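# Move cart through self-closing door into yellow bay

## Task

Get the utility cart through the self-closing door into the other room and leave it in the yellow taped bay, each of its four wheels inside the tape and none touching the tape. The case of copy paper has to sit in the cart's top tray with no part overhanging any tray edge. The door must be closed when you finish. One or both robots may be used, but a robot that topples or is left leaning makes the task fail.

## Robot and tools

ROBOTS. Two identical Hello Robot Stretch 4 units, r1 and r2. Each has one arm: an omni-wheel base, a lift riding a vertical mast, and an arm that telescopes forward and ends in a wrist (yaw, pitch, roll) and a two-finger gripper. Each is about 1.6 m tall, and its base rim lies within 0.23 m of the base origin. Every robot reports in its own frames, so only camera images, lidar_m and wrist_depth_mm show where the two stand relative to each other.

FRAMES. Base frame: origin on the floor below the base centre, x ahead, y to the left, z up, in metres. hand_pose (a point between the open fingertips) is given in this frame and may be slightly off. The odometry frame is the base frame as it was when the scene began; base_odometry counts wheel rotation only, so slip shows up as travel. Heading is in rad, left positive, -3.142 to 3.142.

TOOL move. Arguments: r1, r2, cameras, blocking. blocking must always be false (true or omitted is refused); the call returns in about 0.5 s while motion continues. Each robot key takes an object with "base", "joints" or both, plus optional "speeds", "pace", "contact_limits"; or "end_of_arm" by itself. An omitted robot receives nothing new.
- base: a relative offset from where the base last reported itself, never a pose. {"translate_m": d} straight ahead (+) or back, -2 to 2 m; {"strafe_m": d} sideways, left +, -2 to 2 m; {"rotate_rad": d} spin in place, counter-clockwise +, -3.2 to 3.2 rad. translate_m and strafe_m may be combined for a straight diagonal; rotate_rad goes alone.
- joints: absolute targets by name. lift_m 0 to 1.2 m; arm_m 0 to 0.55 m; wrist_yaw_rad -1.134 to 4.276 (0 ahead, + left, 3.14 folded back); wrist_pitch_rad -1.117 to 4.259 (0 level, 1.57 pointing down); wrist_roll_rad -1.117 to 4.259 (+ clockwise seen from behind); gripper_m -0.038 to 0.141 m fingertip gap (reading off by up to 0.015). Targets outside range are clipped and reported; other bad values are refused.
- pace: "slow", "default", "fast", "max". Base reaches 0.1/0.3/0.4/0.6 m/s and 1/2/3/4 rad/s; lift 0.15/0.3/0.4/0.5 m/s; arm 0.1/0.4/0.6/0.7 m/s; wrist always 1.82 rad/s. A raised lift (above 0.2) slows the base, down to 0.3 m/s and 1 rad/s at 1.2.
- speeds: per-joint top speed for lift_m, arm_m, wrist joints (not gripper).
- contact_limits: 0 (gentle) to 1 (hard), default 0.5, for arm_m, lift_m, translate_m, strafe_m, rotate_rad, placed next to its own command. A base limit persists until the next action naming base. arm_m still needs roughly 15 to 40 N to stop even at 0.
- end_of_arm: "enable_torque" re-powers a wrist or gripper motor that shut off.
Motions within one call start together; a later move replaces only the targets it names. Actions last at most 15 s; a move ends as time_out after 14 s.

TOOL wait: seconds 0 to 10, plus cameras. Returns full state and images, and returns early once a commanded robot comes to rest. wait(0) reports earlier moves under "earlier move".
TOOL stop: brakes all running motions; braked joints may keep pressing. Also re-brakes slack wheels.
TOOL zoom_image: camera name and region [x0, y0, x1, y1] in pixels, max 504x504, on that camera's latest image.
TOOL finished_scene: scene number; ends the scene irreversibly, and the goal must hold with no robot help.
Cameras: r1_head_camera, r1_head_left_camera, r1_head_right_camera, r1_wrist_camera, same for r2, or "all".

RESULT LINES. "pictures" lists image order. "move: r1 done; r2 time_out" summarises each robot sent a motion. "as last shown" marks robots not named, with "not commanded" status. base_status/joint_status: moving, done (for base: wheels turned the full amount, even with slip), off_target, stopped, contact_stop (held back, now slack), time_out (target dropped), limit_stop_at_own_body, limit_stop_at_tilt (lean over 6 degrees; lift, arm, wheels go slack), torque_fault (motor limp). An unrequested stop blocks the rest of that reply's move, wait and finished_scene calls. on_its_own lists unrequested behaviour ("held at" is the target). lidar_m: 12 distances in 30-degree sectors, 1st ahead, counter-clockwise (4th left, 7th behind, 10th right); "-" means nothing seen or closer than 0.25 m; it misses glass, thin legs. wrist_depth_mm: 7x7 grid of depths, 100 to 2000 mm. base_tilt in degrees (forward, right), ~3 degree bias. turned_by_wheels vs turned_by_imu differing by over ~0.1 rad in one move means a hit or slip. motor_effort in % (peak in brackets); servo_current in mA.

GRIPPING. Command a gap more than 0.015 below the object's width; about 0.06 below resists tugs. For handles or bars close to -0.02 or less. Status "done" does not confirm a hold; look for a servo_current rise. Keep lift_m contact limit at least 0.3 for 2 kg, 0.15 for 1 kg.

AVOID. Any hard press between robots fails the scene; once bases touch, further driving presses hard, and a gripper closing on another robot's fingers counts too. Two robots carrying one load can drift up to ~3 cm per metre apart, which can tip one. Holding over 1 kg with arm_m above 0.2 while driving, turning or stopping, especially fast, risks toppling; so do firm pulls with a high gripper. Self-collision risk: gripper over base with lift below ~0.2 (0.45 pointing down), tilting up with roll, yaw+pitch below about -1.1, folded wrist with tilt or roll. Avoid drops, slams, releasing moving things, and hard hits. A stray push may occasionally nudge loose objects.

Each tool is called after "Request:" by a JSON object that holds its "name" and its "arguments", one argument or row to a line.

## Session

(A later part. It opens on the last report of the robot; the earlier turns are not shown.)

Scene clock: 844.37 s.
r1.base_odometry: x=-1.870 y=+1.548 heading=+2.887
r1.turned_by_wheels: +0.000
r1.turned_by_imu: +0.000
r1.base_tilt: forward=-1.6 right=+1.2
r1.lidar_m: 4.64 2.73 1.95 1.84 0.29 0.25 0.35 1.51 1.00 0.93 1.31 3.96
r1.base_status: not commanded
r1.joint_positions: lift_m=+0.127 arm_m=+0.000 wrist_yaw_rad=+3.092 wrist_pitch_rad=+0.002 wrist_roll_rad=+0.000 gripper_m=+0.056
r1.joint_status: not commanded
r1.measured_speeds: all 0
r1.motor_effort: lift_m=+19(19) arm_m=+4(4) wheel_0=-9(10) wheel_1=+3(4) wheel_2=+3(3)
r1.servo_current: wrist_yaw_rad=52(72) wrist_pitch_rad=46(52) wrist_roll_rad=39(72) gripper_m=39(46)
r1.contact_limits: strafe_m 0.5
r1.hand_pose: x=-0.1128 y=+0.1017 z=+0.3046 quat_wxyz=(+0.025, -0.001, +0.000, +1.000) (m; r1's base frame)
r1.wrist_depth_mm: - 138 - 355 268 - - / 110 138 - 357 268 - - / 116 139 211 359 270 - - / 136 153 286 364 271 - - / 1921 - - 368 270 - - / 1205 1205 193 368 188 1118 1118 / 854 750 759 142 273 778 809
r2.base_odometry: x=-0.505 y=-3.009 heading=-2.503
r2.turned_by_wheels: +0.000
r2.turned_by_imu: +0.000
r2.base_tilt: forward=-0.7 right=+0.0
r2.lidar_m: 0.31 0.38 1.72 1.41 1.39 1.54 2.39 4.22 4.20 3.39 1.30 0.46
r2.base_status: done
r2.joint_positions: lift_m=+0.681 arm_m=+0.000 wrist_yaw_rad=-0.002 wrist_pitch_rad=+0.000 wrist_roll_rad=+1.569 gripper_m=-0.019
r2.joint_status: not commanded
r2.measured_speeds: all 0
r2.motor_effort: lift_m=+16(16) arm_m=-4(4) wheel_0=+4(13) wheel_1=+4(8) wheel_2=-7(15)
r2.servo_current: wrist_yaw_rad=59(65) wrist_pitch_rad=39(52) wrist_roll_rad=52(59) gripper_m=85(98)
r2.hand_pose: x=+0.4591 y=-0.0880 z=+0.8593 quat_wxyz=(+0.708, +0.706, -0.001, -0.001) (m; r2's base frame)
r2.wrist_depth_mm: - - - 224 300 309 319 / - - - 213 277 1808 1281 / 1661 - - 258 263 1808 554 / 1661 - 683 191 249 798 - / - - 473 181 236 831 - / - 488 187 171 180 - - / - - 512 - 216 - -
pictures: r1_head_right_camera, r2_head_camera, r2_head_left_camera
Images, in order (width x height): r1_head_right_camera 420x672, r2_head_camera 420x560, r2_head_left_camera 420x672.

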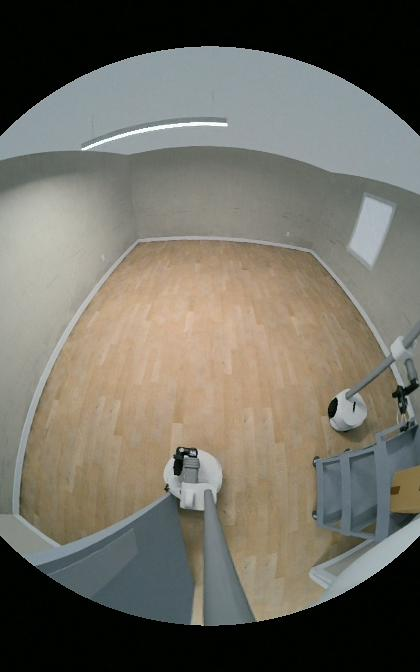

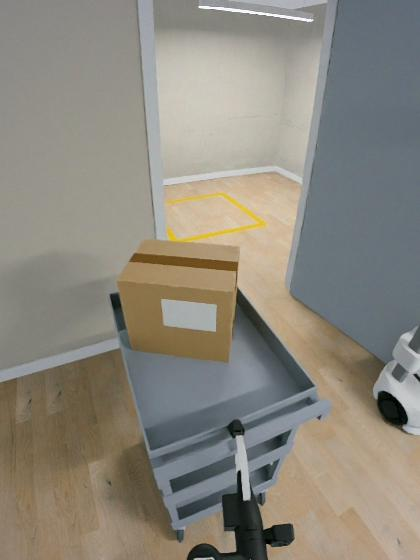

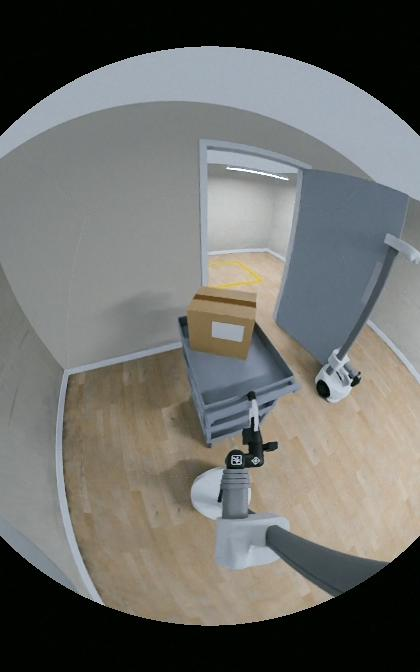

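Request:
{"name": "move", "arguments": {
  "blocking": false,
  "r2": {"base":{"translate_m":-0.92,"strafe_m":-0.39},"pace":"slow"},
  "cameras": []
}}

Request:
{"name": "wait", "arguments": {
  "seconds": 10,
  "cameras": ["r2_head_camera","r2_head_left_camera","r1_head_right_camera"]
}}

Scene clock: 877.53 s.
move: r2 moving
r1: as last shown
r1.base_tilt: forward=-1.6 right=+1.3
r1.lidar_m: 4.64 2.76 1.96 1.84 0.31 0.25 0.38 1.53 0.96 0.93 1.30 3.91
r1.motor_effort: lift_m=+19(19) arm_m=+4(4) wheel_0=-9(10) wheel_1=+4(4) wheel_2=+3(3)
r1.servo_current: wrist_yaw_rad=52(59) wrist_pitch_rad=39(46) wrist_roll_rad=59(59) gripper_m=39(46)
r1.contact_limits: strafe_m 0.5
r1.wrist_depth_mm: - 138 - 353 268 - - / 110 138 - 357 270 - - / 117 139 212 362 268 - - / 136 153 285 366 271 - - / 1983 - - 366 268 - - / 1182 1205 195 373 187 1182 1118 / 854 759 759 143 274 778 820
r2.base_odometry: x=-0.499 y=-2.998 heading=-2.503
r2.turned_by_wheels: +0.000
r2.turned_by_imu: +0.000
r2.base_tilt: forward=-0.7 right=+0.1
r2.lidar_m: 0.34 0.36 1.73 1.42 1.40 1.56 2.33 4.22 4.22 3.40 1.31 0.45
r2.base_status: translate_m moving; strafe_m moving
r2.joint_positions: lift_m=+0.681 arm_m=+0.000 wrist_yaw_rad=+0.000 wrist_pitch_rad=+0.000 wrist_roll_rad=+1.569 gripper_m=-0.019
r2.joint_status: not commanded
r2.measured_speeds: translate_m=-0.048 strafe_m=-0.020 rotate_rad=+0.001 lift_m=+0.000 arm_m=+0.000 wrist_yaw_rad=+0.008 wrist_pitch_rad=+0.000 wrist_roll_rad=+0.000
r2.motor_effort: lift_m=+16(16) arm_m=-3(4) wheel_0=-5(7) wheel_1=-7(8) wheel_2=+10(12)
r2.servo_current: wrist_yaw_rad=39(52) wrist_pitch_rad=39(46) wrist_roll_rad=39(52) gripper_m=91(91)
r2.hand_pose: x=+0.4593 y=-0.0875 z=+0.8593 quat_wxyz=(+0.708, +0.706, +0.000, +0.000) (m; r2's base frame)
r2.wrist_depth_mm: - - - 220 293 312 320 / - - - 211 274 1756 1205 / 1708 - - 256 260 1808 - / 1661 - 640 190 248 809 - / - - 477 181 236 820 - / - 488 189 171 180 - - / - - 508 - 216 - -
pictures: none
No camera images: "cameras" was empty.

Scene clock: 887.53 s.
earlier move: r2 moving
r1.base_odometry: x=-1.870 y=+1.548 heading=+2.887
r1.turned_by_wheels: +0.000
r1.turned_by_imu: -0.001
r1.base_tilt: forward=-1.6 right=+1.3
r1.lidar_m: 4.63 2.75 1.97 1.86 0.28 0.25 0.38 1.51 1.63 2.87 0.96 1.28
r1.base_status: not commanded
r1.joint_positions: lift_m=+0.127 arm_m=+0.000 wrist_yaw_rad=+3.092 wrist_pitch_rad=+0.002 wrist_roll_rad=+0.000 gripper_m=+0.056
r1.joint_status: not commanded
r1.measured_speeds: all 0
r1.motor_effort: lift_m=+19(19) arm_m=+4(4) wheel_0=-9(10) wheel_1=+4(4) wheel_2=+3(3)
r1.servo_current: wrist_yaw_rad=39(72) wrist_pitch_rad=46(52) wrist_roll_rad=52(72) gripper_m=39(52)
r1.contact_limits: strafe_m 0.5
r1.hand_pose: x=-0.1128 y=+0.1017 z=+0.3046 quat_wxyz=(+0.025, -0.001, +0.000, +1.000) (m; r1's base frame)
r1.wrist_depth_mm: - 138 - 357 268 - - / 110 138 - 355 267 - - / 116 139 211 359 268 - - / 136 153 286 362 270 - - / - - - 368 270 - - / 1205 1205 194 370 188 1160 1118 / 854 759 750 142 273 778 809
r2.base_odometry: x=-0.003 y=-2.156 heading=-2.504
r2.turned_by_wheels: +0.000
r2.turned_by_imu: -0.002
r2.base_tilt: forward=-0.7 right=+0.1
r2.lidar_m: 0.36 0.37 1.80 1.42 1.42 1.55 2.41 3.25 3.56 3.37 3.33 0.46
r2.base_status: translate_m moving; strafe_m moving
r2.joint_positions: lift_m=+0.681 arm_m=+0.000 wrist_yaw_rad=+0.000 wrist_pitch_rad=+0.000 wrist_roll_rad=+1.569 gripper_m=-0.019
r2.joint_status: not commanded
r2.measured_speeds: translate_m=-0.044 strafe_m=-0.019 rotate_rad=+0.000 lift_m=+0.000 arm_m=+0.000 wrist_yaw_rad=+0.000 wrist_pitch_rad=+0.000 wrist_roll_rad=+0.000
r2.motor_effort: lift_m=+16(16) arm_m=-4(4) wheel_0=-8(12) wheel_1=-5(10) wheel_2=+5(16)
r2.servo_current: wrist_yaw_rad=46(65) wrist_pitch_rad=39(46) wrist_roll_rad=46(72) gripper_m=91(98)
r2.hand_pose: x=+0.4593 y=-0.0875 z=+0.8593 quat_wxyz=(+0.708, +0.706, +0.000, +0.000) (m; r2's base frame)
r2.wrist_depth_mm: - - - 270 273 1397 1160 / - - - 201 264 1576 1205 / - - - 193 251 1756 - / - - 539 186 244 831 - / - - 484 179 235 809 - / - - 189 172 180 - - / - - 535 - 220 - -
wait: 10.00 s; no rest
pictures: r1_head_right_camera, r2_head_camera, r2_head_left_camera
Images, in order (width x height): r1_head_right_camera 420x672, r2_head_camera 420x560, r2_head_left_camera 420x672.

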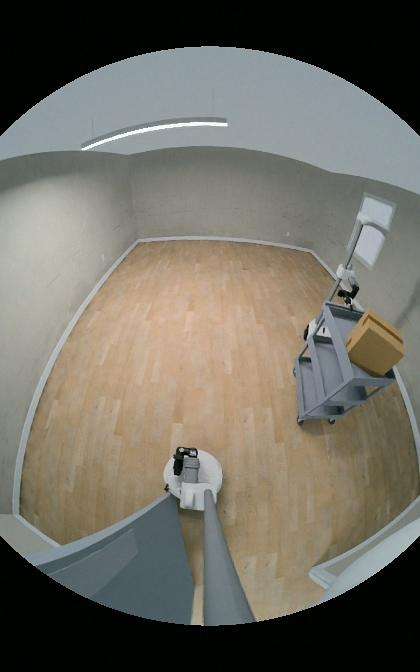

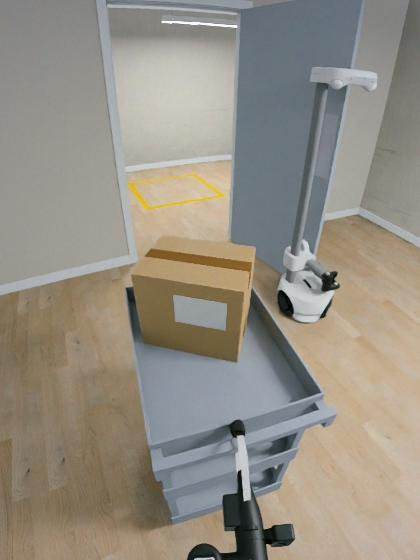

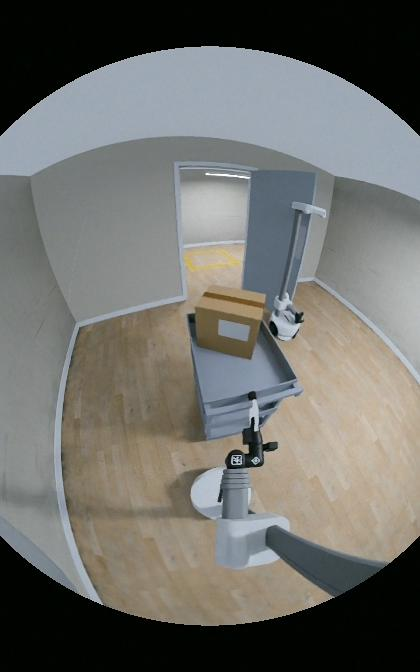

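Request:
{"name": "move", "arguments": {
  "blocking": false,
  "r2": {"base":{"strafe_m":0.17},"pace":"slow"},
  "cameras": []
}}

Request:
{"name": "wait", "arguments": {
  "seconds": 5,
  "cameras": ["r2_head_camera"]
}}

Scene clock: 899.70 s.
earlier move: r2 done
move: r2 moving
r1: as last shown
r1.turned_by_imu: +0.000
r1.lidar_m: 4.63 2.73 1.94 1.86 0.30 0.25 0.38 1.53 1.63 2.88 0.93 1.24
r1.motor_effort: lift_m=+19(19) arm_m=+4(4) wheel_0=-10(10) wheel_1=+4(4) wheel_2=+3(3)
r1.servo_current: wrist_yaw_rad=52(59) wrist_pitch_rad=39(46) wrist_roll_rad=52(72) gripper_m=46(46)
r1.contact_limits: strafe_m 0.5
r1.wrist_depth_mm: - 138 - 353 268 - - / 109 138 - 359 270 - - / 117 139 213 359 268 - - / 136 153 286 364 270 - - / - - - 366 268 - - / 1205 1205 193 368 187 1160 1118 / 842 750 750 143 273 768 809
r2.base_odometry: x=+0.010 y=-2.160 heading=-2.504
r2.turned_by_wheels: +0.000
r2.turned_by_imu: +0.000
r2.base_tilt: forward=-0.7 right=+0.1
r2.lidar_m: 0.33 0.38 1.78 1.43 1.40 1.56 2.41 3.24 3.55 3.39 3.34 0.43
r2.base_status: strafe_m moving
r2.joint_positions: lift_m=+0.681 arm_m=+0.000 wrist_yaw_rad=-0.003 wrist_pitch_rad=+0.000 wrist_roll_rad=+1.569 gripper_m=-0.019
r2.joint_status: not commanded
r2.measured_speeds: translate_m=+0.000 strafe_m=+0.057 rotate_rad=-0.003 lift_m=+0.000 arm_m=+0.000 wrist_yaw_rad=+0.000 wrist_pitch_rad=+0.000 wrist_roll_rad=+0.000
r2.motor_effort: lift_m=+16(16) arm_m=-4(4) wheel_0=-12(14) wheel_1=+7(8) wheel_2=+1(5)
r2.servo_current: wrist_yaw_rad=46(59) wrist_pitch_rad=46(46) wrist_roll_rad=46(52) gripper_m=85(91)
r2.hand_pose: x=+0.4590 y=-0.0883 z=+0.8593 quat_wxyz=(+0.708, +0.706, -0.001, -0.001) (m; r2's base frame)
r2.wrist_depth_mm: - - - 209 276 1366 1118 / - - - 258 263 1618 1229 / - - - 192 251 1708 - / - - 521 185 243 831 - / - - 484 178 235 820 - / - - 189 172 179 - - / - - 539 - 220 - -
pictures: none
No camera images: "cameras" was empty.

Scene clock: 902.03 s.
earlier move: r2 done
r1.base_odometry: x=-1.870 y=+1.548 heading=+2.887
r1.turned_by_wheels: +0.000
r1.turned_by_imu: +0.000
r1.base_tilt: forward=-1.6 right=+1.2
r1.lidar_m: 4.63 2.70 1.94 1.85 0.29 0.25 0.38 1.49 1.62 1.34 0.97 1.55
r1.base_status: not commanded
r1.joint_positions: lift_m=+0.127 arm_m=+0.000 wrist_yaw_rad=+3.092 wrist_pitch_rad=+0.002 wrist_roll_rad=+0.000 gripper_m=+0.056
r1.joint_status: not commanded
r1.measured_speeds: all 0
r1.motor_effort: lift_m=+19(19) arm_m=+4(4) wheel_0=-9(10) wheel_1=+4(4) wheel_2=+3(4)
r1.servo_current: wrist_yaw_rad=52(65) wrist_pitch_rad=39(52) wrist_roll_rad=52(72) gripper_m=39(52)
r1.contact_limits: strafe_m 0.5
r1.hand_pose: x=-0.1128 y=+0.1017 z=+0.3046 quat_wxyz=(+0.025, -0.001, +0.000, +1.000) (m; r1's base frame)
r1.wrist_depth_mm: - 138 - 353 270 - - / 110 138 - 359 271 - - / 116 139 212 362 270 - - / 136 153 286 362 272 - - / 1921 - - 366 271 - - / 1182 1205 193 370 187 1138 1118 / 854 759 741 143 274 768 820
r2.base_odometry: x=+0.102 y=-2.284 heading=-2.504
r2.turned_by_wheels: +0.000
r2.turned_by_imu: +0.000
r2.base_tilt: forward=-0.7 right=+0.1
r2.lidar_m: 0.38 0.44 1.60 1.29 1.25 1.41 2.15 3.31 3.62 3.52 3.47 0.44
r2.base_status: done
r2.joint_positions: lift_m=+0.681 arm_m=+0.000 wrist_yaw_rad=-0.005 wrist_pitch_rad=+0.000 wrist_roll_rad=+1.569 gripper_m=-0.019
r2.joint_status: not commanded
r2.measured_speeds: all 0
r2.motor_effort: lift_m=+16(16) arm_m=-4(4) wheel_0=-3(15) wheel_1=+4(9) wheel_2=+0(5)
r2.servo_current: wrist_yaw_rad=52(59) wrist_pitch_rad=39(46) wrist_roll_rad=46(59) gripper_m=85(91)
r2.hand_pose: x=+0.4589 y=-0.0888 z=+0.8593 quat_wxyz=(+0.708, +0.706, -0.002, -0.002) (m; r2's base frame)
r2.wrist_depth_mm: - 1756 - 169 228 1499 1255 / - - - 169 228 1537 - / - - 512 169 229 820 - / - - 473 169 229 820 - / - - 525 170 228 809 - / - - 187 170 181 - - / - - - - 229 - 512
wait: 2.33 of 5 s (r2 has come to rest)
pictures: r2_head_camera
Images, in order (width x height): r2_head_camera 420x560.

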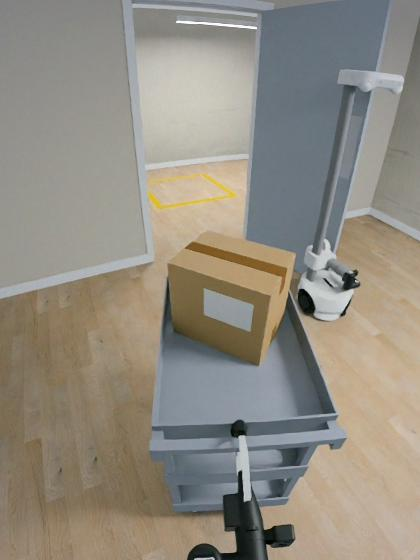

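Request:
{"name": "move", "arguments": {
  "blocking": false,
  "r2": {"base":{"translate_m":0.5},"pace":"slow"},
  "cameras": []
}}

Request:
{"name": "wait", "arguments": {
  "seconds": 8,
  "cameras": ["r2_head_camera"]
}}

Scene clock: 908.17 s.
move: r2 moving
r1: as last shown
r1.base_tilt: forward=-1.6 right=+1.3
r1.lidar_m: 4.64 2.74 1.97 1.86 0.30 0.25 0.37 1.51 1.63 1.33 0.99 1.59
r1.motor_effort: lift_m=+19(19) arm_m=+4(4) wheel_0=-10(10) wheel_1=+4(4) wheel_2=+3(3)
r1.servo_current: wrist_yaw_rad=59(59) wrist_pitch_rad=46(46) wrist_roll_rad=59(59) gripper_m=39(46)
r1.contact_limits: strafe_m 0.5
r1.wrist_depth_mm: - 138 - 353 270 - - / 110 138 - 357 270 - - / 116 139 213 359 271 - - / 135 153 286 364 270 - - / 1983 - - 366 271 - - / 1182 1229 193 370 187 1138 1098 / 842 750 759 143 273 778 820
r2.base_odometry: x=+0.093 y=-2.292 heading=-2.504
r2.turned_by_wheels: +0.000
r2.turned_by_imu: +0.000
r2.base_tilt: forward=-0.7 right=+0.1
r2.lidar_m: 0.40 0.40 1.60 1.28 1.26 1.40 2.15 3.32 3.60 3.53 3.49 0.43
r2.base_status: translate_m moving
r2.joint_positions: lift_m=+0.681 arm_m=+0.000 wrist_yaw_rad=-0.005 wrist_pitch_rad=+0.000 wrist_roll_rad=+1.569 gripper_m=-0.019
r2.joint_status: not commanded
r2.measured_speeds: translate_m=+0.049 strafe_m=+0.000 rotate_rad=+0.001 lift_m=+0.000 arm_m=+0.000 wrist_yaw_rad=+0.000 wrist_pitch_rad=+0.000 wrist_roll_rad=+0.000
r2.motor_effort: lift_m=+16(16) arm_m=-4(4) wheel_0=+7(9) wheel_1=+8(8) wheel_2=-14(14)
r2.servo_current: wrist_yaw_rad=59(59) wrist_pitch_rad=46(46) wrist_roll_rad=59(65) gripper_m=85(91)
r2.hand_pose: x=+0.4589 y=-0.0888 z=+0.8593 quat_wxyz=(+0.708, +0.706, -0.002, -0.002) (m; r2's base frame)
r2.wrist_depth_mm: - 1756 - 167 226 1499 1229 / - - - 168 226 741 - / - - 504 168 227 820 - / - - 477 168 228 820 - / - - 521 169 228 842 - / - - 188 169 181 - - / - - - - 229 - 521
pictures: none
No camera images: "cameras" was empty.

Scene clock: 913.97 s.
earlier move: r2 done
r1.base_odometry: x=-1.870 y=+1.548 heading=+2.887
r1.turned_by_wheels: +0.000
r1.turned_by_imu: +0.000
r1.base_tilt: forward=-1.6 right=+1.3
r1.lidar_m: 4.65 2.76 1.94 1.84 0.29 0.25 0.38 1.51 1.61 0.66 0.74 3.94
r1.base_status: not commanded
r1.joint_positions: lift_m=+0.127 arm_m=+0.000 wrist_yaw_rad=+3.092 wrist_pitch_rad=+0.002 wrist_roll_rad=+0.000 gripper_m=+0.056
r1.joint_status: not commanded
r1.measured_speeds: all 0
r1.motor_effort: lift_m=+19(19) arm_m=+4(4) wheel_0=-9(10) wheel_1=+4(4) wheel_2=+3(4)
r1.servo_current: wrist_yaw_rad=33(72) wrist_pitch_rad=46(52) wrist_roll_rad=59(72) gripper_m=39(46)
r1.contact_limits: strafe_m 0.5
r1.hand_pose: x=-0.1128 y=+0.1017 z=+0.3046 quat_wxyz=(+0.025, -0.001, +0.000, +1.000) (m; r1's base frame)
r1.wrist_depth_mm: - 138 - 353 270 - - / 110 138 - 355 270 - - / 116 139 212 357 268 - - / 135 153 286 364 270 - - / 1983 - - 366 270 - - / 1205 1205 194 370 188 1138 1118 / 854 750 750 143 274 768 809
r2.base_odometry: x=-0.299 y=-2.582 heading=-2.503
r2.turned_by_wheels: +0.001
r2.turned_by_imu: +0.003
r2.base_tilt: forward=-0.7 right=+0.1
r2.lidar_m: 0.39 0.42 1.85 1.47 1.44 1.59 2.45 3.76 4.12 3.31 3.30 0.38
r2.base_status: done
r2.joint_positions: lift_m=+0.681 arm_m=+0.000 wrist_yaw_rad=-0.001 wrist_pitch_rad=+0.000 wrist_roll_rad=+1.569 gripper_m=-0.019
r2.joint_status: not commanded
r2.measured_speeds: all 0
r2.motor_effort: lift_m=+16(16) arm_m=-4(4) wheel_0=+7(12) wheel_1=+5(8) wheel_2=-5(15)
r2.servo_current: wrist_yaw_rad=46(59) wrist_pitch_rad=39(46) wrist_roll_rad=39(65) gripper_m=85(91)
r2.hand_pose: x=+0.4593 y=-0.0876 z=+0.8593 quat_wxyz=(+0.708, +0.706, +0.000, +0.000) (m; r2's base frame)
r2.wrist_depth_mm: - - - 156 212 - - / - - 559 159 216 - - / - - 455 162 220 - - / - - 484 164 223 831 - / - - 544 167 226 - - / - 1983 188 169 179 - - / - - - - 234 - 496
wait: 5.80 of 8 s (r2 has come to rest)
pictures: r2_head_camera
Images, in order (width x height): r2_head_camera 420x560.

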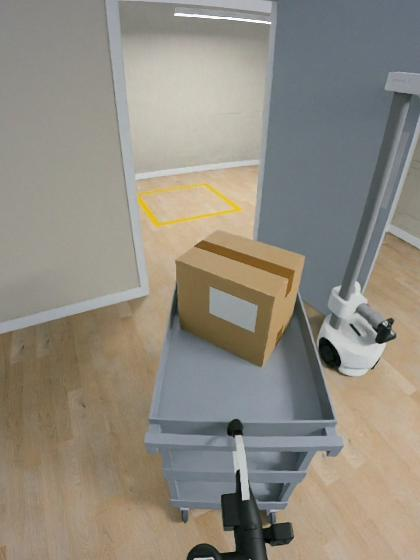

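Request:
{"name": "move", "arguments": {
  "blocking": false,
  "r2": {"base":{"translate_m":0.3,"strafe_m":-0.12},"pace":"slow"},
  "cameras": []
}}

Request:
{"name": "wait", "arguments": {
  "seconds": 8,
  "cameras": ["r2_head_camera"]
}}

Scene clock: 920.97 s.
move: r2 moving
r1: as last shown
r1.lidar_m: 4.63 2.72 1.94 1.86 0.29 0.25 0.38 1.51 1.63 0.64 0.71 3.95
r1.motor_effort: lift_m=+19(19) arm_m=+4(4) wheel_0=-10(10) wheel_1=+4(4) wheel_2=+3(3)
r1.servo_current: wrist_yaw_rad=52(59) wrist_pitch_rad=39(52) wrist_roll_rad=59(65) gripper_m=39(46)
r1.contact_limits: strafe_m 0.5
r1.wrist_depth_mm: - 138 - 355 270 - - / 110 138 - 357 270 - - / 117 139 212 359 268 - - / 136 154 286 362 271 - - / 1983 - - 368 270 - - / 1182 1182 193 370 188 1160 1098 / 854 759 750 143 273 768 809
r2.base_odometry: x=-0.312 y=-2.586 heading=-2.503
r2.turned_by_wheels: +0.001
r2.turned_by_imu: +0.001
r2.base_tilt: forward=-0.7 right=+0.1
r2.lidar_m: 0.41 0.42 1.86 1.47 1.43 1.61 2.44 3.76 4.11 3.34 3.28 0.44
r2.base_status: translate_m moving; strafe_m moving
r2.joint_positions: lift_m=+0.681 arm_m=+0.000 wrist_yaw_rad=+0.000 wrist_pitch_rad=+0.000 wrist_roll_rad=+1.569 gripper_m=-0.019
r2.joint_status: not commanded
r2.measured_speeds: translate_m=+0.049 strafe_m=-0.019 rotate_rad=+0.003 lift_m=+0.000 arm_m=+0.000 wrist_yaw_rad=+0.000 wrist_pitch_rad=+0.000 wrist_roll_rad=+0.000
r2.motor_effort: lift_m=+16(16) arm_m=-3(4) wheel_0=+7(11) wheel_1=+7(8) wheel_2=-9(11)
r2.servo_current: wrist_yaw_rad=52(59) wrist_pitch_rad=46(46) wrist_roll_rad=46(52) gripper_m=85(85)
r2.hand_pose: x=+0.4593 y=-0.0875 z=+0.8593 quat_wxyz=(+0.708, +0.706, +0.000, +0.000) (m; r2's base frame)
r2.wrist_depth_mm: - - - 156 213 - 569 / - - 559 158 216 - - / - - 452 161 220 - - / - - 484 163 222 809 - / - - 544 167 227 - - / - 1808 186 169 180 - - / - - - - 233 - 500
pictures: none
No camera images: "cameras" was empty.

Scene clock: 924.90 s.
earlier move: r2 done
r1.base_odometry: x=-1.870 y=+1.548 heading=+2.887
r1.turned_by_wheels: +0.000
r1.turned_by_imu: +0.000
r1.base_tilt: forward=-1.6 right=+1.3
r1.lidar_m: 4.64 2.74 1.94 1.84 0.32 0.25 0.38 1.52 0.55 0.56 0.65 3.95
r1.base_status: not commanded
r1.joint_positions: lift_m=+0.127 arm_m=+0.000 wrist_yaw_rad=+3.092 wrist_pitch_rad=+0.002 wrist_roll_rad=+0.000 gripper_m=+0.056
r1.joint_status: not commanded
r1.measured_speeds: all 0
r1.motor_effort: lift_m=+19(19) arm_m=+4(4) wheel_0=-10(10) wheel_1=+4(4) wheel_2=+3(3)
r1.servo_current: wrist_yaw_rad=33(72) wrist_pitch_rad=46(59) wrist_roll_rad=39(72) gripper_m=39(52)
r1.contact_limits: strafe_m 0.5
r1.hand_pose: x=-0.1128 y=+0.1017 z=+0.3046 quat_wxyz=(+0.025, -0.001, +0.000, +1.000) (m; r1's base frame)
r1.wrist_depth_mm: - 138 - 353 267 - - / 110 138 - 357 266 - - / 116 139 211 362 270 - - / 136 154 287 364 268 - - / - - - 366 271 - - / 1229 1205 194 370 187 1138 1118 / 842 759 759 143 273 778 809
r2.base_odometry: x=-0.611 y=-2.665 heading=-2.503
r2.turned_by_wheels: +0.000
r2.turned_by_imu: +0.002
r2.base_tilt: forward=-0.7 right=+0.0
r2.lidar_m: 0.38 0.41 1.98 1.69 1.67 1.84 2.87 3.98 3.89 3.11 1.20 0.44
r2.base_status: done
r2.joint_positions: lift_m=+0.681 arm_m=+0.000 wrist_yaw_rad=+0.002 wrist_pitch_rad=+0.000 wrist_roll_rad=+1.569 gripper_m=-0.019
r2.joint_status: not commanded
r2.measured_speeds: all 0
r2.motor_effort: lift_m=+16(16) arm_m=-4(4) wheel_0=+7(15) wheel_1=+4(8) wheel_2=-3(11)
r2.servo_current: wrist_yaw_rad=46(59) wrist_pitch_rad=39(46) wrist_roll_rad=39(59) gripper_m=85(98)
r2.hand_pose: x=+0.4595 y=-0.0868 z=+0.8593 quat_wxyz=(+0.708, +0.706, +0.001, +0.001) (m; r2's base frame)
r2.wrist_depth_mm: - - - 175 236 - 1205 / 1983 - - 175 234 - - / - - 525 174 233 820 - / - - 469 173 231 820 - / - - 508 172 231 820 - / 1618 - 190 171 180 - - / - - - - 229 - -
wait: 3.93 of 8 s (r2 has come to rest)
pictures: r2_head_camera
Images, in order (width x height): r2_head_camera 420x560.

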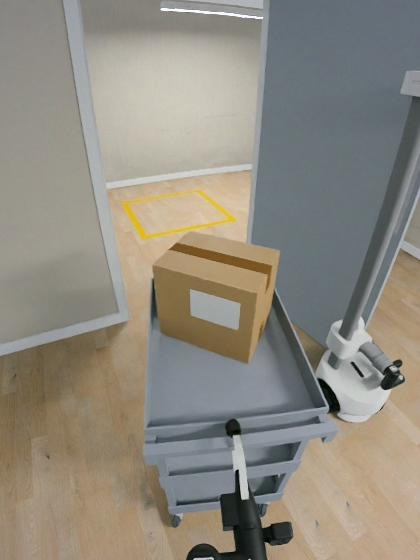

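Request:
{"name": "move", "arguments": {
  "blocking": false,
  "r2": {"base":{"translate_m":0.35,"strafe_m":0.02},"pace":"slow"},
  "cameras": []
}}

Request:
{"name": "wait", "arguments": {
  "seconds": 8,
  "cameras": ["r2_head_camera","r1_head_right_camera"]
}}

Scene clock: 956.60 s.
move: r2 moving
r1: as last shown
r1.lidar_m: 4.63 2.74 1.94 1.86 0.30 0.25 0.39 1.52 0.56 0.56 0.69 3.92
r1.servo_current: wrist_yaw_rad=33(72) wrist_pitch_rad=39(52) wrist_roll_rad=46(65) gripper_m=39(46)
r1.contact_limits: strafe_m 0.5
r1.wrist_depth_mm: - 138 - 353 270 - - / 110 138 - 355 270 - - / 116 139 212 362 268 - - / 136 153 287 362 270 - - / 1983 - - 366 270 - - / 1182 1205 193 370 187 1160 1098 / 854 750 750 143 273 768 809
r2.base_odometry: x=-0.621 y=-2.673 heading=-2.502
r2.turned_by_wheels: +0.000
r2.turned_by_imu: +0.001
r2.base_tilt: forward=-0.7 right=+0.1
r2.lidar_m: 0.38 0.40 1.96 1.69 1.68 1.82 2.85 4.01 3.82 3.10 1.21 0.44
r2.base_status: translate_m moving; strafe_m moving
r2.joint_positions: lift_m=+0.681 arm_m=+0.000 wrist_yaw_rad=+0.002 wrist_pitch_rad=+0.000 wrist_roll_rad=+1.569 gripper_m=-0.019
r2.joint_status: not commanded
r2.measured_speeds: translate_m=+0.050 strafe_m=+0.003 rotate_rad=+0.002 lift_m=+0.000 arm_m=+0.000 wrist_yaw_rad=+0.000 wrist_pitch_rad=+0.000 wrist_roll_rad=+0.000
r2.motor_effort: lift_m=+16(16) arm_m=-4(4) wheel_0=+7(10) wheel_1=+7(7) wheel_2=-11(11)
r2.servo_current: wrist_yaw_rad=59(59) wrist_pitch_rad=39(52) wrist_roll_rad=46(59) gripper_m=85(91)
r2.hand_pose: x=+0.4595 y=-0.0868 z=+0.8593 quat_wxyz=(+0.708, +0.706, +0.001, +0.001) (m; r2's base frame)
r2.wrist_depth_mm: - - - 176 236 - 1205 / 1983 - - 175 235 - - / - - 535 174 234 820 - / - - 466 174 231 820 - / 1661 - 508 172 231 820 - / 1618 - 189 171 181 - - / - - - - 228 - -
pictures: none
No camera images: "cameras" was empty.

Scene clock: 960.90 s.
earlier move: r2 done
r1.base_odometry: x=-1.870 y=+1.548 heading=+2.887
r1.turned_by_wheels: +0.000
r1.turned_by_imu: +0.000
r1.base_tilt: forward=-1.6 right=+1.3
r1.lidar_m: 4.64 2.71 1.94 1.85 0.29 0.25 0.39 0.58 0.50 0.52 0.91 3.94
r1.base_status: not commanded
r1.joint_positions: lift_m=+0.127 arm_m=+0.000 wrist_yaw_rad=+3.092 wrist_pitch_rad=+0.002 wrist_roll_rad=+0.000 gripper_m=+0.056
r1.joint_status: not commanded
r1.measured_speeds: all 0
r1.motor_effort: lift_m=+19(19) arm_m=+4(4) wheel_0=-9(10) wheel_1=+4(4) wheel_2=+3(3)
r1.servo_current: wrist_yaw_rad=52(78) wrist_pitch_rad=39(52) wrist_roll_rad=39(78) gripper_m=39(52)
r1.contact_limits: strafe_m 0.5
r1.hand_pose: x=-0.1128 y=+0.1017 z=+0.3046 quat_wxyz=(+0.025, -0.001, +0.000, +1.000) (m; r1's base frame)
r1.wrist_depth_mm: - 138 - 355 270 - - / 110 138 - 357 268 - - / 116 139 211 359 271 - - / 136 153 286 364 270 - - / 1983 - - 368 270 - - / 1182 1182 193 370 187 1160 1098 / 854 759 768 143 272 768 809
r2.base_odometry: x=-0.880 y=-2.889 heading=-2.503
r2.turned_by_wheels: -0.001
r2.turned_by_imu: -0.001
r2.base_tilt: forward=-0.7 right=+0.1
r2.lidar_m: 0.39 0.42 1.62 1.79 1.77 1.94 3.01 4.32 3.76 2.99 0.92 0.44
r2.base_status: done
r2.joint_positions: lift_m=+0.681 arm_m=+0.000 wrist_yaw_rad=-0.003 wrist_pitch_rad=+0.000 wrist_roll_rad=+1.569 gripper_m=-0.019
r2.joint_status: not commanded
r2.measured_speeds: all 0
r2.motor_effort: lift_m=+16(16) arm_m=-4(4) wheel_0=+0(10) wheel_1=+5(8) wheel_2=-9(13)
r2.servo_current: wrist_yaw_rad=52(59) wrist_pitch_rad=39(52) wrist_roll_rad=52(72) gripper_m=85(98)
r2.hand_pose: x=+0.4591 y=-0.0882 z=+0.8593 quat_wxyz=(+0.708, +0.706, -0.001, -0.001) (m; r2's base frame)
r2.wrist_depth_mm: - - - 171 230 - - / - - - 171 230 - - / - - 525 171 230 809 - / - - 473 171 229 820 - / - - 521 170 230 820 - / - - 187 170 180 - - / - - - - 229 - -
wait: 4.30 of 8 s (r2 has come to rest)
pictures: r1_head_right_camera, r2_head_camera
Images, in order (width x height): r1_head_right_camera 420x672, r2_head_camera 420x560.

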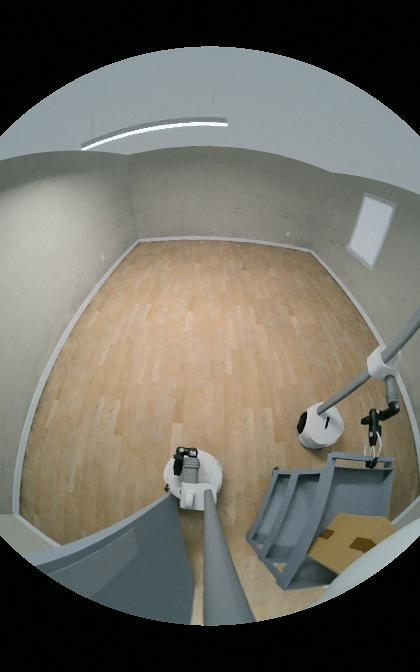

